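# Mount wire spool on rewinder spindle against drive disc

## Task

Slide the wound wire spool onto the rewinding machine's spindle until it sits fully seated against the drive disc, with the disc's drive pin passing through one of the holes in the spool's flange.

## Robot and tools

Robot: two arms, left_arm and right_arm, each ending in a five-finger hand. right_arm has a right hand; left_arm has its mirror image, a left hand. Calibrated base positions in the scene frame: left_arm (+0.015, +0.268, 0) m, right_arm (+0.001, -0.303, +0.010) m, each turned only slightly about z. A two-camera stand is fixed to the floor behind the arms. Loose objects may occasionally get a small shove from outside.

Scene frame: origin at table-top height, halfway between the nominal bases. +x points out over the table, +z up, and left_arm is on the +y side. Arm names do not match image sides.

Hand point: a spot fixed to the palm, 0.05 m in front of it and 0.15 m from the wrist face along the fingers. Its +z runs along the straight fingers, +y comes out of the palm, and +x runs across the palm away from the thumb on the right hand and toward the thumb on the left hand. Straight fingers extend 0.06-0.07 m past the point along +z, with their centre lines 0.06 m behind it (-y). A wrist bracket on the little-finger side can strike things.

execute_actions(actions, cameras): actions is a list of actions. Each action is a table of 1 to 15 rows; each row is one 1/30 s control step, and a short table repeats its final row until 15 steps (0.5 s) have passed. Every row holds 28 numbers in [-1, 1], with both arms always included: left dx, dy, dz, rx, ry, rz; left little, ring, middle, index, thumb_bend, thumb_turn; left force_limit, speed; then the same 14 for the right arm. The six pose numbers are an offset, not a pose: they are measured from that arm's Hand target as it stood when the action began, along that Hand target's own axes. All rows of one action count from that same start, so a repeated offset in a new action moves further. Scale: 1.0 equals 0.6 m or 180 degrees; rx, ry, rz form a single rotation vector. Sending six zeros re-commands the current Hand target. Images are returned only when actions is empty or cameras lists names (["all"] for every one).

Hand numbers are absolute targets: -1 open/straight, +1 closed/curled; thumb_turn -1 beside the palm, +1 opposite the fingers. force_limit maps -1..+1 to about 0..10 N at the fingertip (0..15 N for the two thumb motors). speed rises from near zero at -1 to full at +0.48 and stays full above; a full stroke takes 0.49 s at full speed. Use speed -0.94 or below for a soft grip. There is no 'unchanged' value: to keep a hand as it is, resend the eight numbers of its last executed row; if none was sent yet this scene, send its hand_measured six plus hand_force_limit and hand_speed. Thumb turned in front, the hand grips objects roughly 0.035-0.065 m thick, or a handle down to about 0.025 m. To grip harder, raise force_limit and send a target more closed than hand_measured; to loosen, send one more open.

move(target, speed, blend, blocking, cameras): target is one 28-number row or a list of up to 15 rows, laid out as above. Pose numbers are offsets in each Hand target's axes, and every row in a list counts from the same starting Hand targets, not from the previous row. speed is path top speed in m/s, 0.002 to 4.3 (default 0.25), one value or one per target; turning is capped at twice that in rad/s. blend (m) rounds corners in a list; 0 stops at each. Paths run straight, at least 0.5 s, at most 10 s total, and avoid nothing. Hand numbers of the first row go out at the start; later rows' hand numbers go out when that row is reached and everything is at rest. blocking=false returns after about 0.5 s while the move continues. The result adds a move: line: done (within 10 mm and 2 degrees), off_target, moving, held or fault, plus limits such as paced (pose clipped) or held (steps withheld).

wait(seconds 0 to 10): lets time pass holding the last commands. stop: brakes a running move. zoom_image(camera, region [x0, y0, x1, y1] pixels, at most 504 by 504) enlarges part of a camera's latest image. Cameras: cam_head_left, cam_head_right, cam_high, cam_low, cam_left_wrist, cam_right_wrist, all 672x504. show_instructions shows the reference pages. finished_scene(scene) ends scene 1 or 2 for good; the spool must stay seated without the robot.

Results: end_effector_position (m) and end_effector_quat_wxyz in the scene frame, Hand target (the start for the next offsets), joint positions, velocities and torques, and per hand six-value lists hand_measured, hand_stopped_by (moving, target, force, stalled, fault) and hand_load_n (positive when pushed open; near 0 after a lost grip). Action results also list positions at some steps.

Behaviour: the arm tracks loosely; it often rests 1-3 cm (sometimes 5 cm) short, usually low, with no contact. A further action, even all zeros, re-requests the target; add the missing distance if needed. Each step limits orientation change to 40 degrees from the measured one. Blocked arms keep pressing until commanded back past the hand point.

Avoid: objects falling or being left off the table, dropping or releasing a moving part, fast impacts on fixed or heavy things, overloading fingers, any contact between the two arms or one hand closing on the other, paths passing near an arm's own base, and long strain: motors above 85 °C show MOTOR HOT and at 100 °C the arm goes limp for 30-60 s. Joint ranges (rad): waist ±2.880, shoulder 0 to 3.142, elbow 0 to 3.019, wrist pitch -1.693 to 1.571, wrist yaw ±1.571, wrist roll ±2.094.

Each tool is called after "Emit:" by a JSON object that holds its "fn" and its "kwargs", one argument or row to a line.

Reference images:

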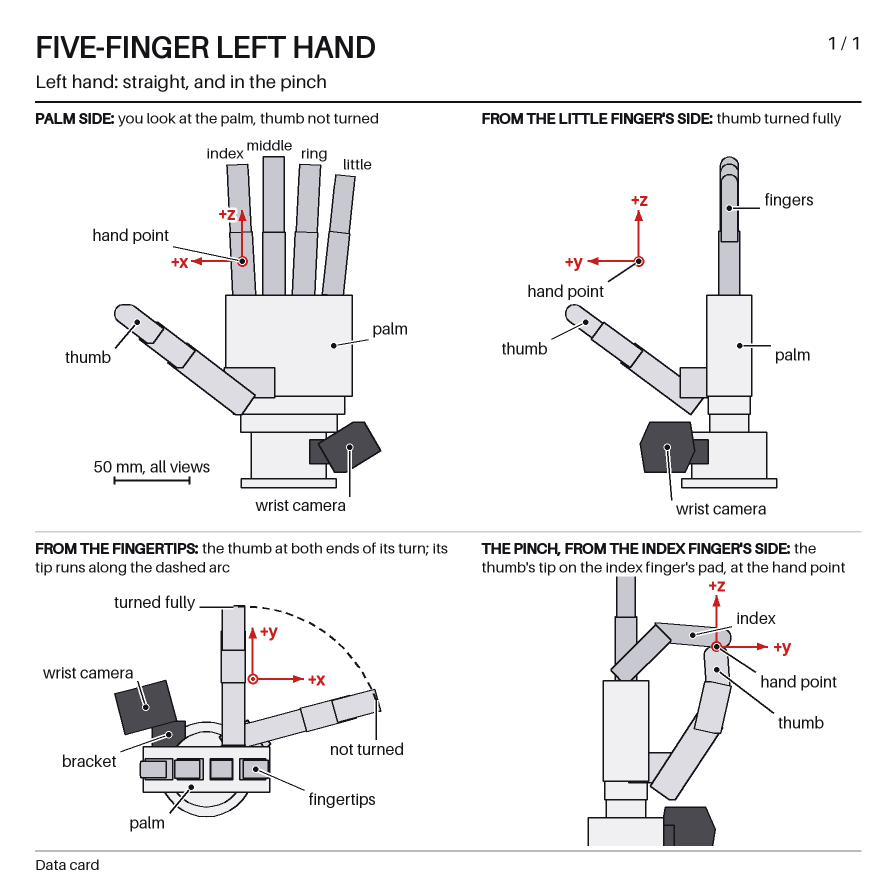

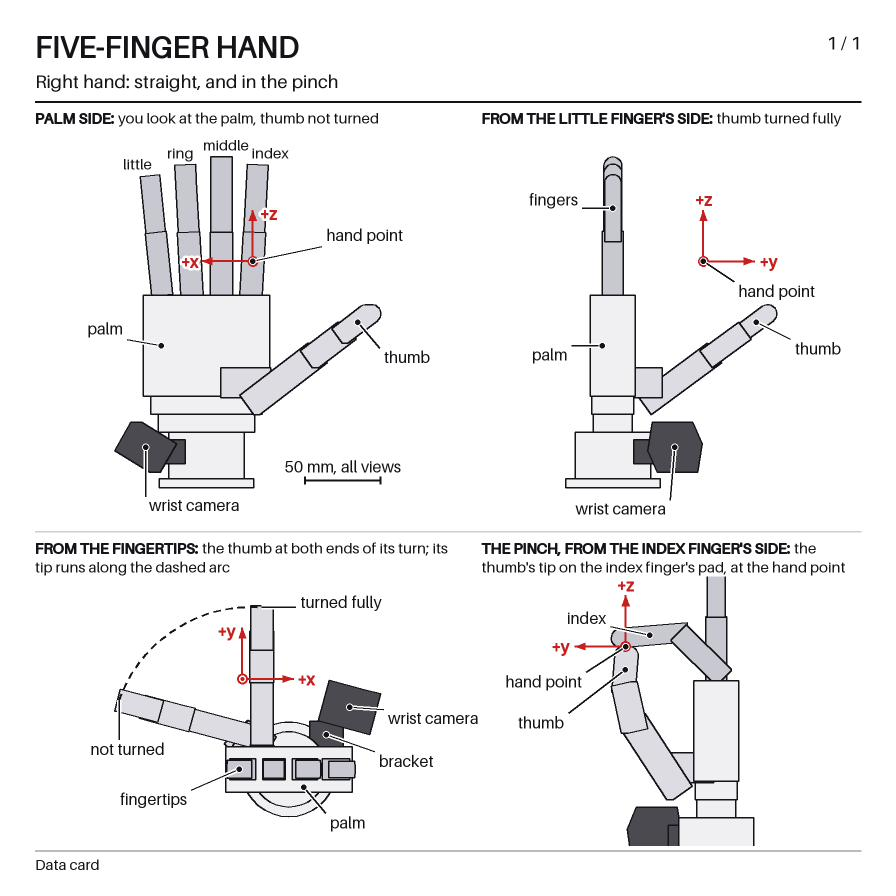

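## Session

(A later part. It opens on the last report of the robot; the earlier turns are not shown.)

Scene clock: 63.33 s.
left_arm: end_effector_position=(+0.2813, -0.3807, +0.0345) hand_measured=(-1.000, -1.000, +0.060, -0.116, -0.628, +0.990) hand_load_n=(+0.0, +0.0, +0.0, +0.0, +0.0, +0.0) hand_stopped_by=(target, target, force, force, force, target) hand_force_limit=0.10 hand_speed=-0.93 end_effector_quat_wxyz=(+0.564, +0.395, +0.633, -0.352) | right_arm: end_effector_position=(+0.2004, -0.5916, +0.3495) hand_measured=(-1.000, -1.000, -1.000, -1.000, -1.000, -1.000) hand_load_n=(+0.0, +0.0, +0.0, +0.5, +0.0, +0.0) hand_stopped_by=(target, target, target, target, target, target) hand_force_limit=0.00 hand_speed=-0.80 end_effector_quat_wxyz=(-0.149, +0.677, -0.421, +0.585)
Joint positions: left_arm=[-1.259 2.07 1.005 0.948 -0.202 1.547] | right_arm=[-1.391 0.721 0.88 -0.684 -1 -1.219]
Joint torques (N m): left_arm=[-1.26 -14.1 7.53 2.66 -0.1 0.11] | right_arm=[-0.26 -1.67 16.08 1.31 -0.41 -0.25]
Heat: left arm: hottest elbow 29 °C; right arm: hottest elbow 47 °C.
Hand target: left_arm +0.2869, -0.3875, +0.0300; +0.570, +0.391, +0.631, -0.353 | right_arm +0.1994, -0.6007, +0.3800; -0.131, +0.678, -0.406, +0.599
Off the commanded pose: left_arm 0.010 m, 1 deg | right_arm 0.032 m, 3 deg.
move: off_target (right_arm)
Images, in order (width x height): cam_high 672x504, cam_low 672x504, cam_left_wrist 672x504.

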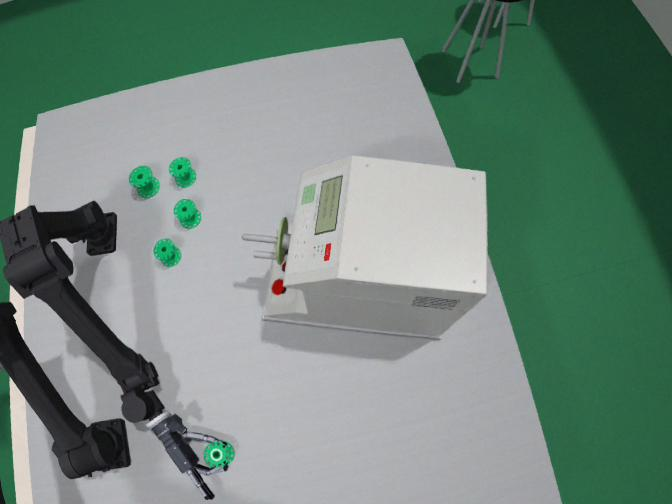

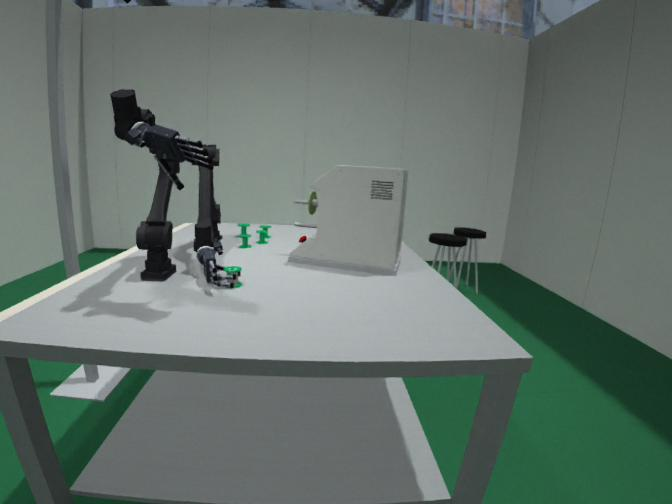

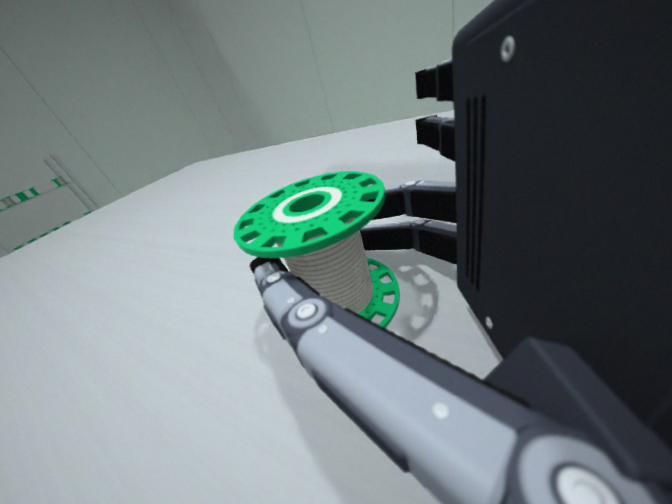

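Emit:
{"fn": "move", "kwargs": {
  "target": [
    [0,0,0,0,0,0,-1,-1,-0.12,-0.12,-0.08,0.99,-0.2,-0.93,0,0,0,0,0,0,-1,-1,-1,-1,-1,-1,0,-0.8]
  ],
  "speed": 0.06,
  "cameras": ["cam_left_wrist"]
}}

Emit:
{"fn": "zoom_image", "kwargs": {
  "camera": "cam_left_wrist",
  "region": [220, 150, 480, 345]
}}

Scene clock: 68.57 s.
left_arm: end_effector_position=(+0.2839, -0.3795, +0.0351) hand_measured=(-1.000, -1.000, -0.120, -0.120, -0.132, +0.990) hand_load_n=(-0.5, +0.0, +0.0, +1.0, +2.0, +0.5) hand_stopped_by=(target, target, target, target, moving, target) hand_force_limit=-0.20 hand_speed=-0.93 end_effector_quat_wxyz=(+0.566, +0.393, +0.634, -0.351) | right_arm: end_effector_position=(+0.2004, -0.5916, +0.3495) hand_measured=(-1.000, -1.000, -1.000, -1.000, -1.000, -1.000) hand_load_n=(+0.0, +0.0, +0.0, +0.0, +0.0, +0.0) hand_stopped_by=(target, target, target, target, target, target) hand_force_limit=0.00 hand_speed=-0.80 end_effector_quat_wxyz=(-0.149, +0.677, -0.421, +0.585)
Joint positions: left_arm=[-1.256 2.07 1.005 0.95 -0.205 1.547] | right_arm=[-1.391 0.721 0.88 -0.684 -1 -1.219]
Joint torques (N m): left_arm=[-1.44 -14.21 7.56 2.63 0.05 0.11] | right_arm=[-0.32 -1.67 16.08 1.32 -0.41 -0.25]
Heat: left arm: hottest elbow 29 °C; right arm: hottest elbow 48 °C.
Hand target: left_arm +0.2866, -0.3876, +0.0300; +0.570, +0.391, +0.631, -0.353 | right_arm +0.1994, -0.6007, +0.3800; -0.131, +0.678, -0.406, +0.599
Off the commanded pose: left_arm 0.010 m, 1 deg | right_arm 0.032 m, 3 deg.
move: moving (left_arm; no rest 5 s after the path's end), off_target (right_arm)
Images, in order (width x height): cam_left_wrist 672x504.

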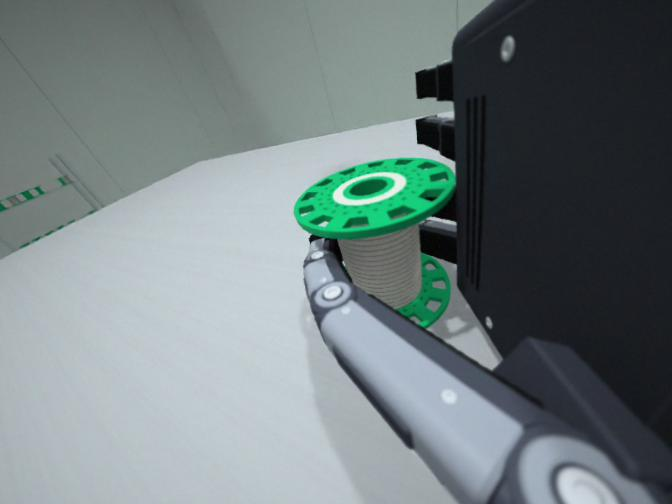

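Scaled by 1.938 from the camera's 672x504 image, which has a finer 960x720 frame.

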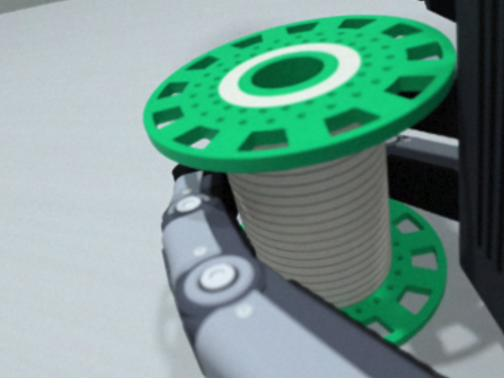

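Emit:
{"fn": "move", "kwargs": {
  "target": [
    [0,0,0,0,0,0,-1,-1,-0.6,-0.6,-0.85,0.99,-0.2,-0.4,0,0,0,0,0,0,-1,-1,-1,-1,-1,-1,0,-0.8],
    [0.015,-0.045,-0.018,0,0,0,-1,-1,-0.6,-0.6,-0.85,0.99,-0.2,-0.4,0,0,0,0,0,0,-1,-1,-1,-1,-1,-1,0,-0.8]
  ],
  "speed": 0.06,
  "cameras": ["cam_left_wrist","cam_low","cam_high"]
}}

Emit:
{"fn": "zoom_image", "kwargs": {
  "camera": "cam_left_wrist",
  "region": [220, 150, 480, 345]
}}

Emit:
{"fn": "zoom_image", "kwargs": {
  "camera": "cam_high",
  "region": [150, 400, 270, 504]
}}

Emit:
{"fn": "zoom_image", "kwargs": {
  "camera": "cam_low",
  "region": [180, 210, 270, 300]
}}

Scene clock: 72.90 s.
left_arm: end_effector_position=(+0.2574, -0.3862, +0.0342) hand_measured=(-1.000, -1.000, -0.600, -0.600, -0.850, +0.990) hand_load_n=(+0.0, +0.0, +0.0, +0.0, +0.0, +0.5) hand_stopped_by=(target, target, target, target, target, target) hand_force_limit=-0.20 hand_speed=-0.40 end_effector_quat_wxyz=(+0.571, +0.392, +0.629, -0.353) | right_arm: end_effector_position=(+0.2004, -0.5916, +0.3495) hand_measured=(-1.000, -1.000, -1.000, -1.000, -1.000, -1.000) hand_load_n=(+0.0, +0.0, +0.0, +0.0, +0.0, -0.5) hand_stopped_by=(target, target, target, target, target, target) hand_force_limit=0.00 hand_speed=-0.80 end_effector_quat_wxyz=(-0.149, +0.677, -0.421, +0.585)
Joint positions: left_arm=[-1.308 2.081 1.005 0.972 -0.256 1.547] | right_arm=[-1.391 0.721 0.88 -0.684 -1 -1.219]
Joint torques (N m): left_arm=[-1.61 -13.98 6.37 2.67 -0.11 0.05] | right_arm=[-0.26 -1.61 16.08 1.31 -0.41 -0.25]
Heat: left arm: hottest elbow 29 °C; right arm: hottest elbow 49 °C.
Hand target: left_arm +0.2573, -0.3892, +0.0222; +0.570, +0.391, +0.631, -0.353 | right_arm +0.1994, -0.6007, +0.3800; -0.131, +0.678, -0.406, +0.599
Off the commanded pose: left_arm 0.012 m, 0 deg | right_arm 0.032 m, 3 deg.
move: off_target (left_arm, right_arm)
Images, in order (width x height): cam_high 672x504, cam_low 672x504, cam_left_wrist 672x504.

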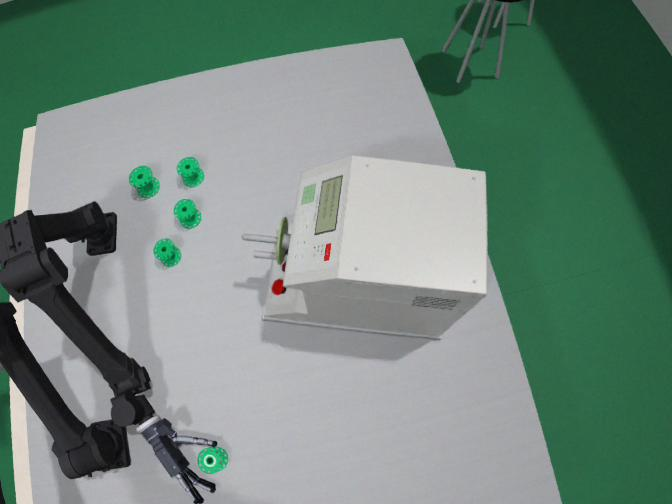

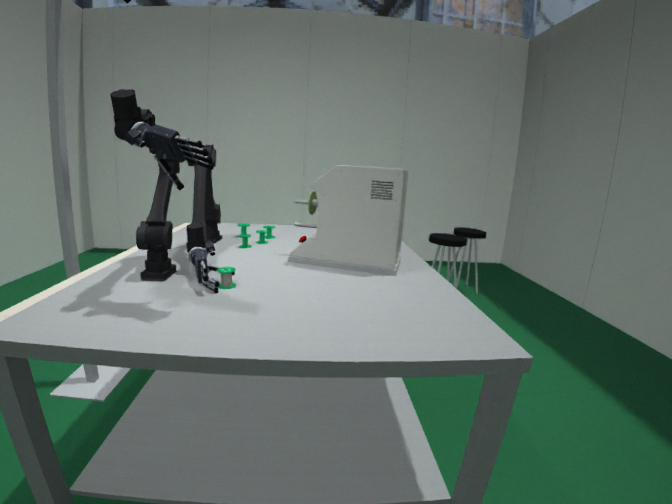

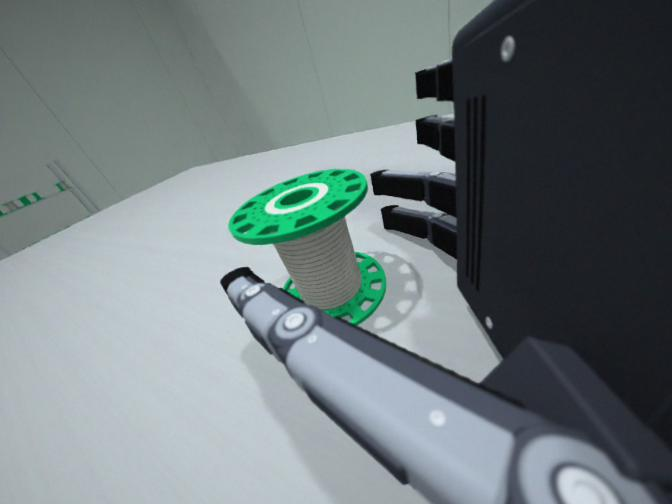

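Scaled by 1.938 from the camera's 672x504 image, which has a finer 960x720 frame.

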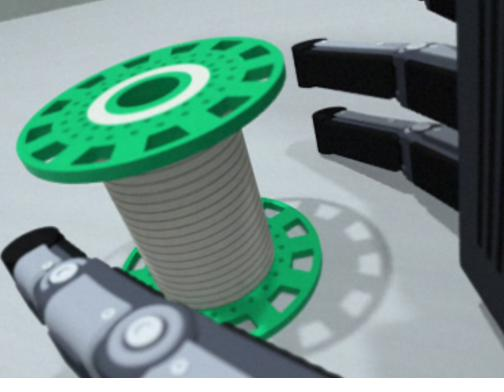

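Scaled by 4.200 from the camera's 672x504 image, which has a finer 960x720 frame.

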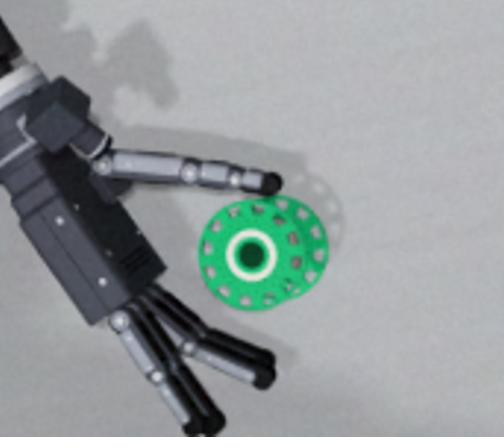

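Scaled by 5.600 from the camera's 672x504 image, which has a finer 960x720 frame.

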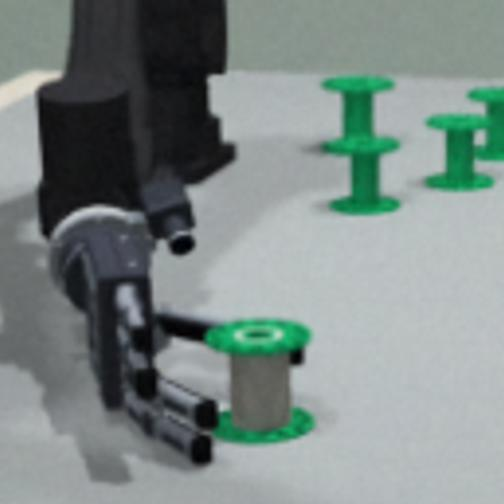

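Emit:
{"fn": "move", "kwargs": {
  "target": [
    [0.022,0.001,0.006,0,0,0,-1,-1,-0.6,-0.6,-0.85,0.99,-0.2,-0.4,0,0,0,0,0,0,-1,-1,-1,-1,-1,-1,0,-0.8]
  ],
  "speed": 0.06,
  "cameras": ["cam_left_wrist","cam_low"]
}}

Emit:
{"fn": "zoom_image", "kwargs": {
  "camera": "cam_left_wrist",
  "region": [220, 150, 480, 345]
}}

Emit:
{"fn": "zoom_image", "kwargs": {
  "camera": "cam_low",
  "region": [180, 210, 270, 300]
}}

Scene clock: 74.17 s.
left_arm: end_effector_position=(+0.2575, -0.3863, +0.0303) hand_measured=(-1.000, -1.000, -0.600, -0.600, -0.850, +0.990) hand_load_n=(+0.0, +0.0, +0.0, -1.0, +0.0, +0.0) hand_stopped_by=(target, target, target, target, target, target) hand_force_limit=-0.20 hand_speed=-0.40 end_effector_quat_wxyz=(+0.576, +0.387, +0.625, -0.358) | right_arm: end_effector_position=(+0.2004, -0.5916, +0.3495) hand_measured=(-1.000, -1.000, -1.000, -1.000, -1.000, -1.000) hand_load_n=(+0.0, +0.0, +0.0, +0.0, +0.0, +0.0) hand_stopped_by=(target, target, target, target, target, target) hand_force_limit=0.00 hand_speed=-0.80 end_effector_quat_wxyz=(-0.149, +0.677, -0.421, +0.585)
Joint positions: left_arm=[-1.308 2.101 1.005 1.012 -0.256 1.547] | right_arm=[-1.391 0.721 0.88 -0.684 -1 -1.219]
Joint torques (N m): left_arm=[-1.61 -12.98 6.95 1.96 -0.02 0.05] | right_arm=[-0.32 -1.67 16.08 1.31 -0.41 -0.25]
Heat: left arm: hottest elbow 29 °C; right arm: hottest elbow 49 °C.
Hand target: left_arm +0.2588, -0.3909, +0.0086; +0.570, +0.391, +0.631, -0.353 | right_arm +0.1994, -0.6007, +0.3800; -0.131, +0.678, -0.406, +0.599
Off the commanded pose: left_arm 0.022 m, 1 deg | right_arm 0.032 m, 3 deg.
move: off_target (left_arm, right_arm)
Images, in order (width x height): cam_low 672x504, cam_left_wrist 672x504.

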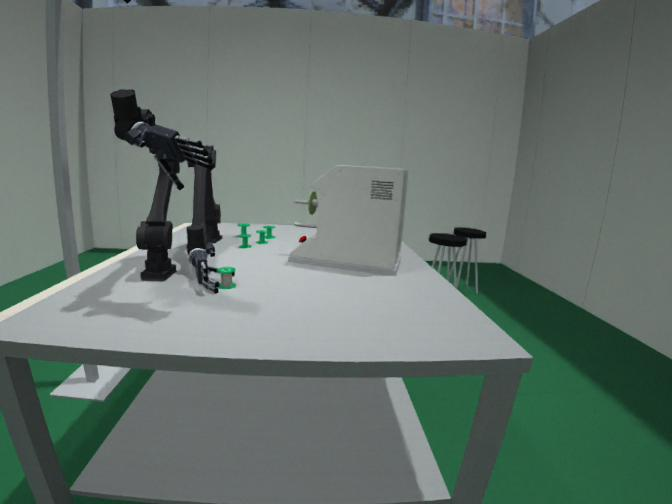

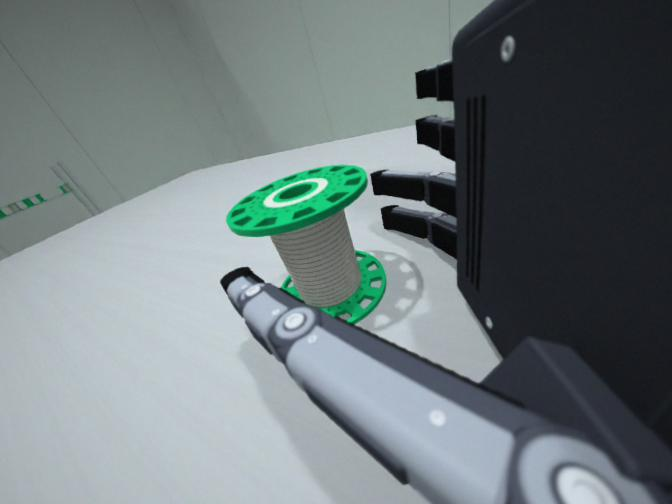

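Scaled by 1.938 from the camera's 672x504 image, which has a finer 960x720 frame.

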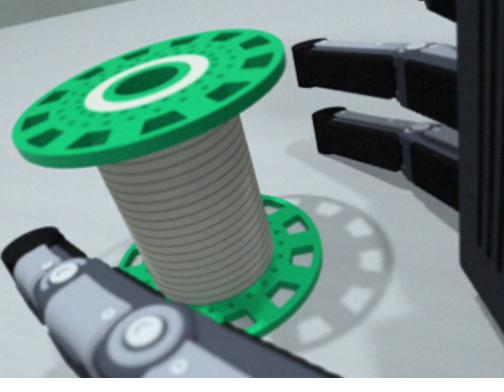

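Scaled by 5.600 from the camera's 672x504 image, which has a finer 960x720 frame.

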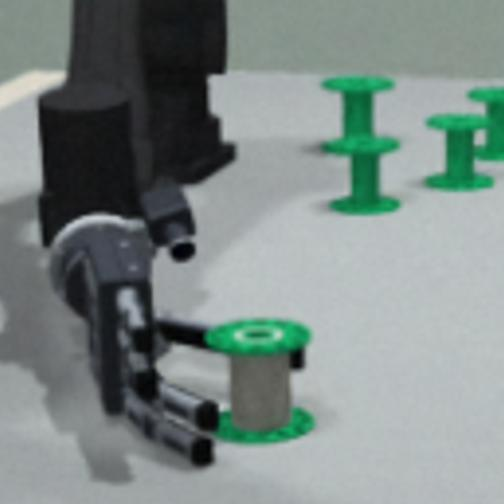

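Emit:
{"fn": "move", "kwargs": {
  "target": [
    [-0.018,0.002,0.008,0,0,0,-1,-1,-0.6,-0.6,-0.85,0.99,-0.2,-0.4,0,0,0,0,0,0,-1,-1,-1,-1,-1,-1,0,-0.8],
    [-0.018,0.002,0.008,0,0,0,-1,-1,-0.12,-0.12,-0.85,0.99,-0.5,-0.7,0,0,0,0,0,0,-1,-1,-1,-1,-1,-1,0,-0.8]
  ],
  "speed": 0.06,
  "cameras": ["cam_left_wrist","cam_high"]
}}

Emit:
{"fn": "zoom_image", "kwargs": {
  "camera": "cam_left_wrist",
  "region": [220, 150, 480, 345]
}}

Emit:
{"fn": "zoom_image", "kwargs": {
  "camera": "cam_high",
  "region": [150, 400, 270, 504]
}}

Scene clock: 77.07 s.
left_arm: end_effector_position=(+0.2570, -0.3894, +0.0295) hand_measured=(-1.000, -1.000, -0.120, -0.120, -0.850, +0.990) hand_load_n=(+0.0, +0.0, +0.0, +0.0, +0.0, +0.5) hand_stopped_by=(target, target, target, target, target, target) hand_force_limit=-0.50 hand_speed=-0.70 end_effector_quat_wxyz=(+0.572, +0.391, +0.626, -0.358) | right_arm: end_effector_position=(+0.2004, -0.5916, +0.3495) hand_measured=(-1.000, -1.000, -1.000, -1.000, -1.000, -1.000) hand_load_n=(+0.0, +0.0, +0.0, +0.0, +0.0, +0.0) hand_stopped_by=(target, target, target, target, target, target) hand_force_limit=0.00 hand_speed=-0.80 end_effector_quat_wxyz=(-0.149, +0.677, -0.421, +0.585)
Joint positions: left_arm=[-1.308 2.101 1.013 0.995 -0.25 1.547] | right_arm=[-1.391 0.721 0.88 -0.684 -1 -1.219]
Joint torques (N m): left_arm=[-1.14 -14.39 7.5 1.4 -0.08 0.06] | right_arm=[-0.26 -1.67 16.08 1.31 -0.41 -0.25]
Heat: left arm: hottest elbow 29 °C; right arm: hottest elbow 49 °C.
Hand target: left_arm +0.2625, -0.3955, +0.0188; +0.570, +0.391, +0.631, -0.353 | right_arm +0.1994, -0.6007, +0.3800; -0.131, +0.678, -0.406, +0.599
Off the commanded pose: left_arm 0.014 m, 1 deg | right_arm 0.032 m, 3 deg.
move: off_target (left_arm, right_arm); target 2's new numbers were sent with left_arm's hand 0.015 m and 1 deg from that target
Images, in order (width x height): cam_high 672x504, cam_left_wrist 672x504.

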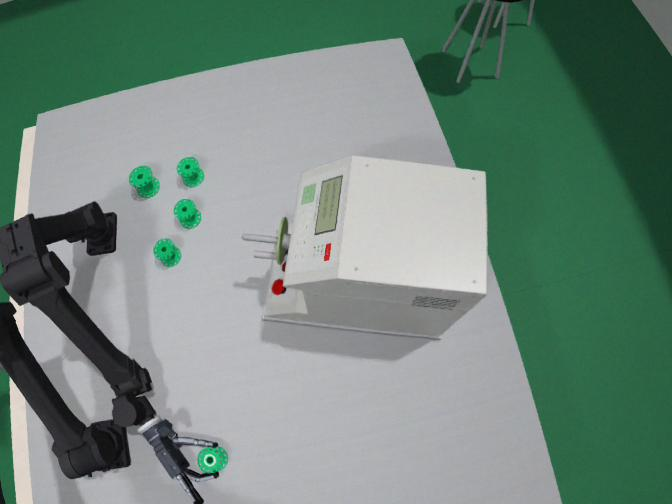

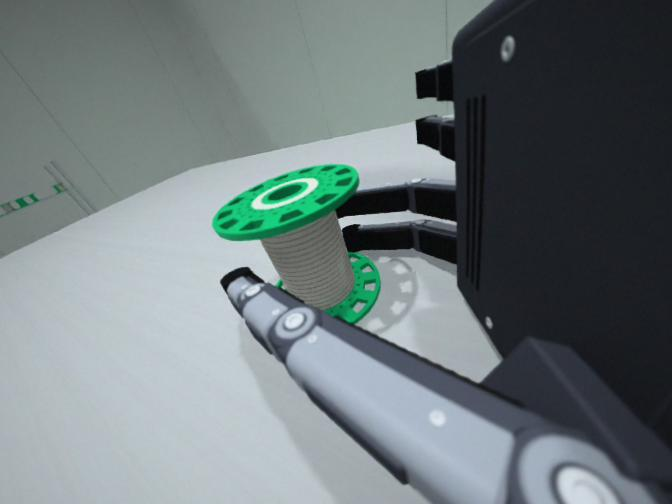

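Scaled by 1.938 from the camera's 672x504 image, which has a finer 960x720 frame.

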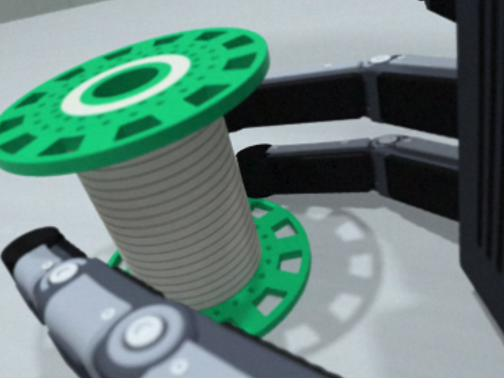

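Scaled by 4.200 from the camera's 672x504 image, which has a finer 960x720 frame.

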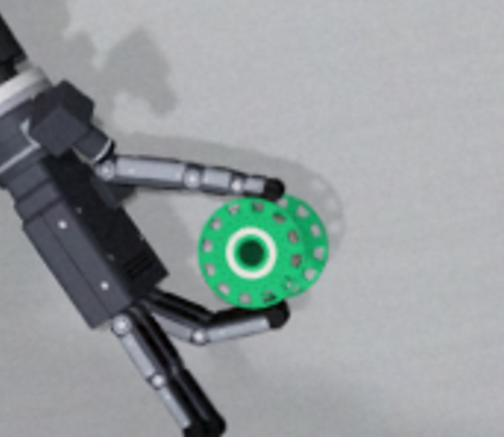

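Emit:
{"fn": "move", "kwargs": {
  "target": [
    [0,0,0,0,0,0,-1,-1,-0.5,-0.5,-0.85,0.99,-0.5,-0.5,0,0,0,0,0,0,-1,-1,-1,-1,-1,-1,0,-0.8],
    [0.006,0.015,0.002,0,0,0,-1,-1,-0.5,-0.5,-0.85,0.99,-0.5,-0.5,0,0,0,0,0,0,-1,-1,-1,-1,-1,-1,0,-0.8]
  ],
  "speed": 0.06
}}

Emit:
{"fn": "move", "kwargs": {
  "target": [
    [0,0,0,0,0,0,-1,-1,-0.11,-0.11,-0.85,0.99,-0.2,-0.8,0,0,0,0,0,0,-1,-1,-1,-1,-1,-1,0,-0.8]
  ],
  "speed": 0.06,
  "cameras": ["cam_left_wrist","cam_high"]
}}

Emit:
{"fn": "zoom_image", "kwargs": {
  "camera": "cam_left_wrist",
  "region": [220, 150, 480, 345]
}}

Scene clock: 79.17 s.
left_arm: end_effector_position=(+0.2632, -0.3892, +0.0304) hand_measured=(-1.000, -1.000, -0.500, -0.500, -0.850, +0.990) hand_load_n=(+0.0, +0.0, -0.5, -0.5, +0.0, +0.5) hand_stopped_by=(target, target, target, target, target, target) hand_force_limit=-0.50 hand_speed=-0.50 end_effector_quat_wxyz=(+0.572, +0.390, +0.626, -0.359) | right_arm: end_effector_position=(+0.2004, -0.5916, +0.3495) hand_measured=(-1.000, -1.000, -1.000, -1.000, -1.000, -1.000) hand_load_n=(+0.0, +0.0, +0.0, +0.0, +0.0, +0.0) hand_stopped_by=(target, target, target, target, target, target) hand_force_limit=0.00 hand_speed=-0.80 end_effector_quat_wxyz=(-0.149, +0.677, -0.421, +0.585)
Joint positions: left_arm=[-1.296 2.101 1.015 0.995 -0.236 1.547] | right_arm=[-1.391 0.721 0.88 -0.684 -1 -1.219]
Joint torques (N m): left_arm=[-0.73 -13.86 7.08 1.91 0.04 0.08] | right_arm=[-0.26 -1.61 16.08 1.31 -0.41 -0.25]
Heat: left arm: hottest elbow 30 °C; right arm: hottest elbow 49 °C.
Hand target: left_arm +0.2710, -0.3923, +0.0152; +0.570, +0.391, +0.631, -0.353 | right_arm +0.1994, -0.6007, +0.3800; -0.131, +0.678, -0.406, +0.599
Off the commanded pose: left_arm 0.017 m, 1 deg | right_arm 0.032 m, 3 deg.
move: off_target (left_arm, right_arm)

Scene clock: 80.13 s.
left_arm: end_effector_position=(+0.2649, -0.3885, +0.0283) hand_measured=(-1.000, -1.000, -0.110, -0.110, -0.850, +0.990) hand_load_n=(+0.0, +0.0, +0.0, +0.0, +0.5, +0.5) hand_stopped_by=(target, target, target, target, target, target) hand_force_limit=-0.20 hand_speed=-0.80 end_effector_quat_wxyz=(+0.571, +0.391, +0.626, -0.358) | right_arm: end_effector_position=(+0.2004, -0.5916, +0.3495) hand_measured=(-1.000, -1.000, -1.000, -1.000, -1.000, -1.000) hand_load_n=(+0.0, +0.0, +0.0, +0.0, +0.0, +0.0) hand_stopped_by=(target, target, target, target, target, target) hand_force_limit=0.00 hand_speed=-0.80 end_effector_quat_wxyz=(-0.149, +0.677, -0.421, +0.585)
Joint positions: left_arm=[-1.293 2.104 1.015 0.995 -0.233 1.547] | right_arm=[-1.391 0.721 0.88 -0.684 -1 -1.219]
Joint torques (N m): left_arm=[-0.91 -14.15 7.12 1.89 -0.09 0.08] | right_arm=[-0.26 -1.67 16.08 1.31 -0.41 -0.25]
Heat: left arm: hottest elbow 30 °C; right arm: hottest elbow 49 °C.
Hand target: left_arm +0.2711, -0.3923, +0.0152; +0.570, +0.391, +0.631, -0.353 | right_arm +0.1994, -0.6007, +0.3800; -0.131, +0.678, -0.406, +0.599
Off the commanded pose: left_arm 0.015 m, 1 deg | right_arm 0.032 m, 3 deg.
move: off_target (left_arm, right_arm)
Images, in order (width x height): cam_high 672x504, cam_left_wrist 672x504.

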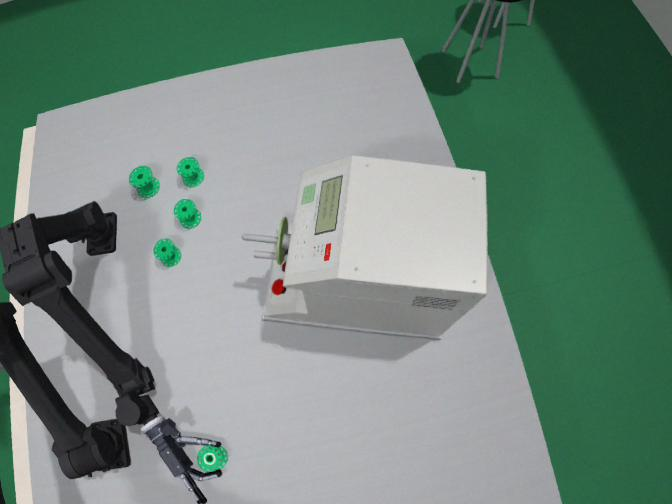

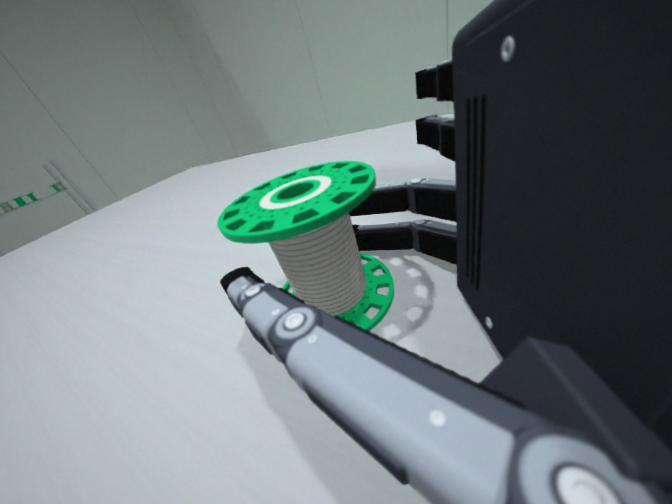

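Scaled by 1.938 from the camera's 672x504 image, which has a finer 960x720 frame.

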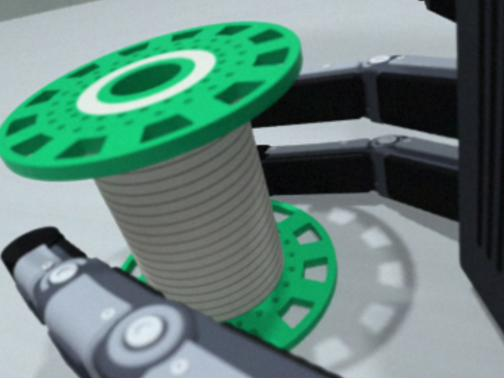

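Emit:
{"fn": "move", "kwargs": {
  "target": [
    [0,0,0,0,0,0,-1,-1,-0.11,-0.11,-0.15,0.99,-0.3,-0.85,0,0,0,0,0,0,-1,-1,-1,-1,-1,-1,0,-0.8]
  ],
  "speed": 0.06,
  "cameras": ["cam_left_wrist","cam_high"]
}}

Emit:
{"fn": "zoom_image", "kwargs": {
  "camera": "cam_left_wrist",
  "region": [220, 150, 480, 345]
}}

Emit:
{"fn": "zoom_image", "kwargs": {
  "camera": "cam_high",
  "region": [150, 400, 270, 504]
}}

Scene clock: 85.37 s.
left_arm: end_effector_position=(+0.2686, -0.3867, +0.0284) hand_measured=(-1.000, -1.000, -0.110, -0.110, -0.196, +0.990) hand_load_n=(+0.0, +0.0, +0.0, +0.0, +5.0, +2.0) hand_stopped_by=(target, target, target, target, force, target) hand_force_limit=-0.30 hand_speed=-0.85 end_effector_quat_wxyz=(+0.573, +0.389, +0.628, -0.355) | right_arm: end_effector_position=(+0.2004, -0.5916, +0.3495) hand_measured=(-1.000, -1.000, -1.000, -1.000, -1.000, -1.000) hand_load_n=(+0.0, +0.0, +0.0, +0.0, +0.0, +0.0) hand_stopped_by=(target, target, target, target, target, target) hand_force_limit=0.00 hand_speed=-0.80 end_effector_quat_wxyz=(-0.149, +0.677, -0.421, +0.585)
Joint positions: left_arm=[-1.288 2.104 1.015 0.995 -0.237 1.549] | right_arm=[-1.391 0.721 0.88 -0.684 -1 -1.219]
Joint torques (N m): left_arm=[-1.49 -13.98 7.1 1.92 0.07 0.07] | right_arm=[-0.26 -1.67 16.08 1.31 -0.41 -0.25]
Heat: left arm: hottest elbow 30 °C; right arm: hottest elbow 50 °C.
Hand target: left_arm +0.2709, -0.3923, +0.0152; +0.570, +0.391, +0.631, -0.353 | right_arm +0.1994, -0.6007, +0.3800; -0.131, +0.678, -0.406, +0.599
Off the commanded pose: left_arm 0.015 m, 1 deg | right_arm 0.032 m, 3 deg.
move: off_target (left_arm, right_arm)
Images, in order (width x height): cam_high 672x504, cam_left_wrist 672x504.

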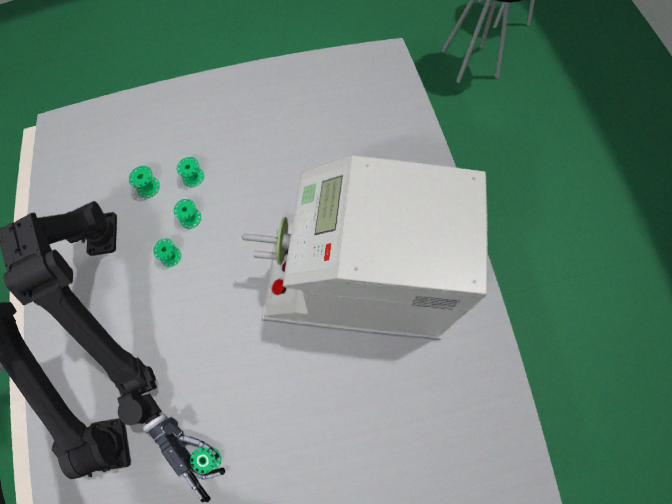

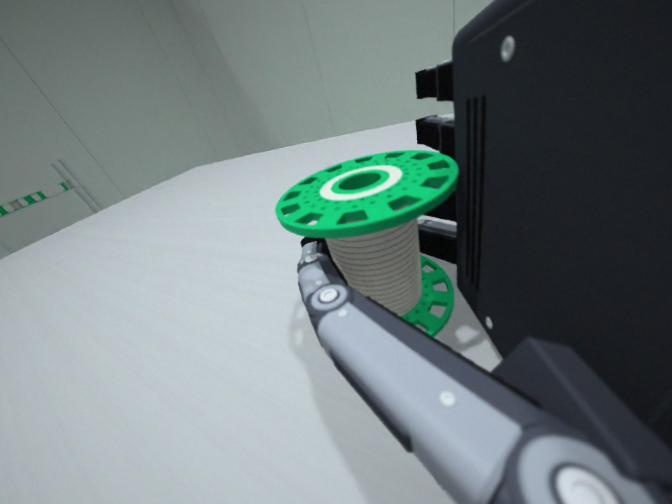

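Scaled by 1.938 from the camera's 672x504 image, which has a finer 960x720 frame.

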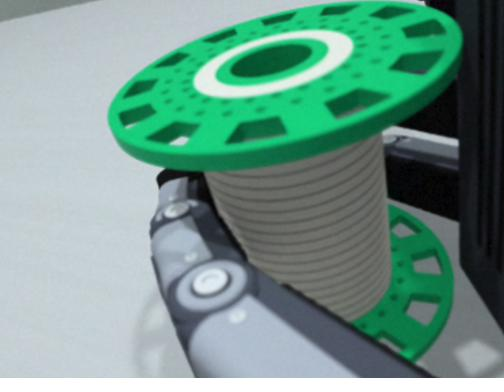

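Scaled by 4.200 from the camera's 672x504 image, which has a finer 960x720 frame.

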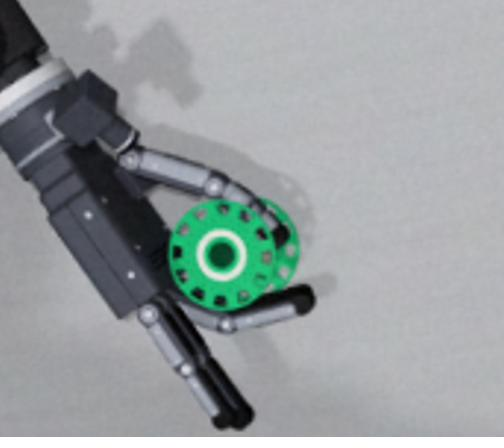

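Emit:
{"fn": "move", "kwargs": {
  "target": [
    [0,0,0,0,0,0,-1,-1,-0.5,-0.5,-0.85,0.99,-0.5,-0.5,0,0,0,0,0,0,-1,-1,-1,-1,-1,-1,0,-0.8],
    [0.0,-0.041,-0.026,0,0,0,-1,-1,-0.5,-0.5,-0.85,0.99,-0.5,-0.5,0,0,0,0,0,0,-1,-1,-1,-1,-1,-1,0,-0.8]
  ],
  "speed": 0.06,
  "cameras": ["cam_left_wrist","cam_high"]
}}

Emit:
{"fn": "zoom_image", "kwargs": {
  "camera": "cam_left_wrist",
  "region": [220, 150, 480, 345]
}}

Scene clock: 88.87 s.
left_arm: end_effector_position=(+0.2501, -0.3895, +0.0301) hand_measured=(-1.000, -1.000, -0.500, -0.500, -0.850, +0.990) hand_load_n=(+0.0, +0.0, +0.0, -0.5, +0.0, +0.0) hand_stopped_by=(target, target, target, target, target, target) hand_force_limit=-0.50 hand_speed=-0.50 end_effector_quat_wxyz=(+0.578, +0.385, +0.628, -0.352) | right_arm: end_effector_position=(+0.2004, -0.5916, +0.3495) hand_measured=(-1.000, -1.000, -1.000, -1.000, -1.000, -1.000) hand_load_n=(+0.0, +0.0, +0.0, +0.0, +0.0, +0.0) hand_stopped_by=(target, target, target, target, target, target) hand_force_limit=0.00 hand_speed=-0.80 end_effector_quat_wxyz=(-0.149, +0.677, -0.421, +0.585)
Joint positions: left_arm=[-1.328 2.104 1.015 1 -0.289 1.549] | right_arm=[-1.391 0.721 0.88 -0.684 -1 -1.219]
Joint torques (N m): left_arm=[-2.49 -15.27 5.01 2.13 0.05 0] | right_arm=[-0.32 -1.67 16.08 1.31 -0.41 -0.25]
Heat: left arm: hottest elbow 30 °C; right arm: hottest elbow 50 °C.
Hand target: left_arm +0.2422, -0.3893, +0.0167; +0.570, +0.391, +0.631, -0.353 | right_arm +0.1994, -0.6007, +0.3800; -0.131, +0.678, -0.406, +0.599
Off the commanded pose: left_arm 0.016 m, 1 deg | right_arm 0.032 m, 3 deg.
move: off_target (left_arm, right_arm)
Images, in order (width x height): cam_high 672x504, cam_left_wrist 672x504.

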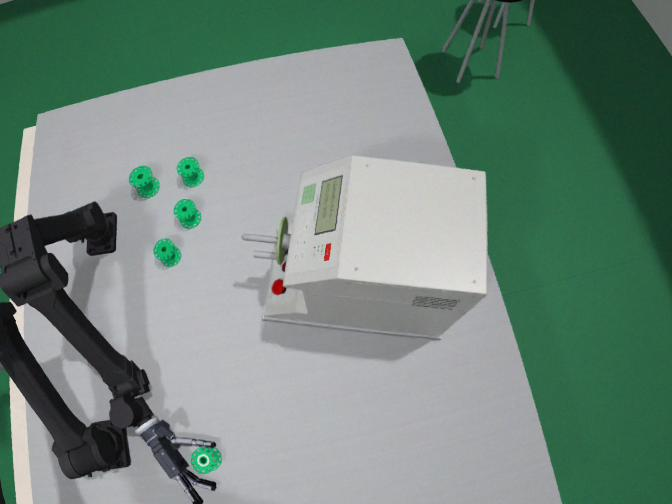

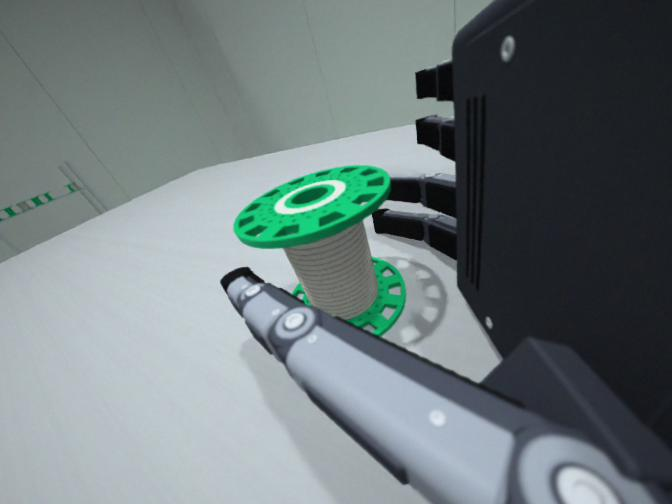

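Scaled by 1.938 from the camera's 672x504 image, which has a finer 960x720 frame.

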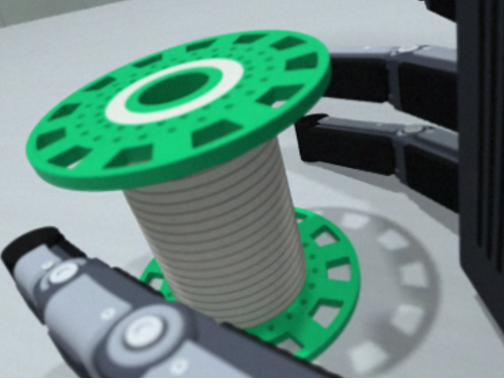

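Emit:
{"fn": "move", "kwargs": {
  "target": [
    [0.0,-0.008,-0.016,0,0,0,-1,-1,-0.5,-0.5,-0.85,0.99,-0.5,-0.5,0,0,0,0,0,0,-1,-1,-1,-1,-1,-1,0,-0.8]
  ],
  "speed": 0.06,
  "cameras": ["cam_left_wrist","cam_high"]
}}

Emit:
{"fn": "zoom_image", "kwargs": {
  "camera": "cam_left_wrist",
  "region": [220, 150, 480, 345]
}}

Scene clock: 89.97 s.
left_arm: end_effector_position=(+0.2438, -0.3875, +0.0295) hand_measured=(-1.000, -1.000, -0.500, -0.500, -0.850, +0.990) hand_load_n=(+0.0, +0.0, +0.0, +0.0, +0.0, +0.5) hand_stopped_by=(target, target, target, target, target, target) hand_force_limit=-0.50 hand_speed=-0.50 end_effector_quat_wxyz=(+0.579, +0.384, +0.627, -0.352) | right_arm: end_effector_position=(+0.2004, -0.5916, +0.3495) hand_measured=(-1.000, -1.000, -1.000, -1.000, -1.000, -1.000) hand_load_n=(+0.0, -0.5, +0.0, +0.0, +0.0, +0.0) hand_stopped_by=(target, target, target, target, target, target) hand_force_limit=0.00 hand_speed=-0.80 end_effector_quat_wxyz=(-0.149, +0.677, -0.421, +0.585)
Joint positions: left_arm=[-1.34 2.104 1.006 1.013 -0.302 1.549] | right_arm=[-1.391 0.721 0.88 -0.684 -1 -1.219]
Joint torques (N m): left_arm=[-2.67 -16.09 3.77 2.09 0.01 -0.02] | right_arm=[-0.26 -1.67 16.08 1.32 -0.41 -0.25]
Heat: left arm: hottest elbow 30 °C; right arm: hottest elbow 50 °C.
Hand target: left_arm +0.2336, -0.3829, +0.0177; +0.570, +0.391, +0.631, -0.353 | right_arm +0.1994, -0.6007, +0.3800; -0.131, +0.678, -0.406, +0.599
Off the commanded pose: left_arm 0.016 m, 1 deg | right_arm 0.032 m, 3 deg.
move: off_target (left_arm, right_arm)
Images, in order (width x height): cam_high 672x504, cam_left_wrist 672x504.

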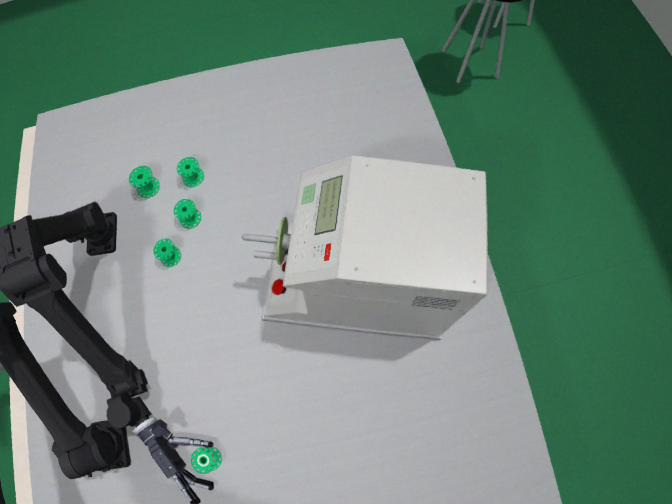

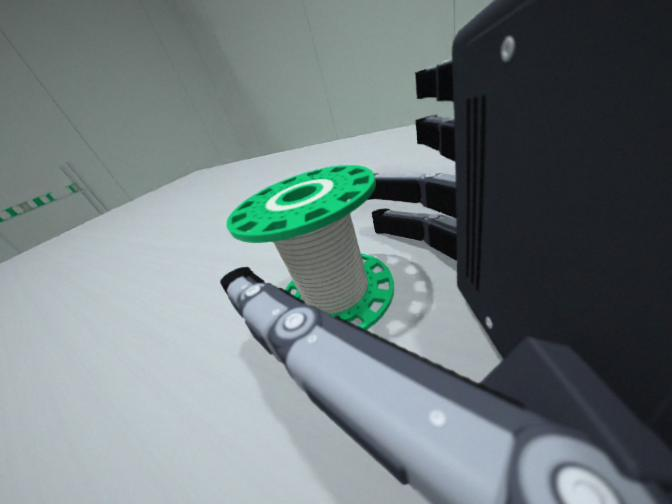

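Scaled by 1.938 from the camera's 672x504 image, which has a finer 960x720 frame.

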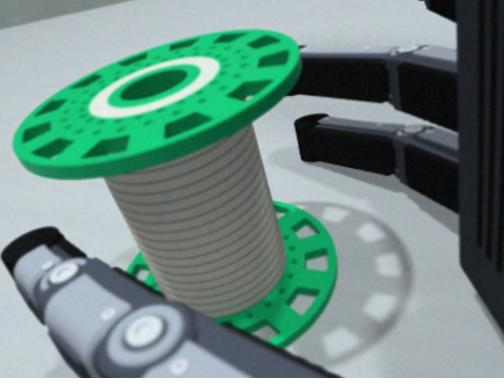

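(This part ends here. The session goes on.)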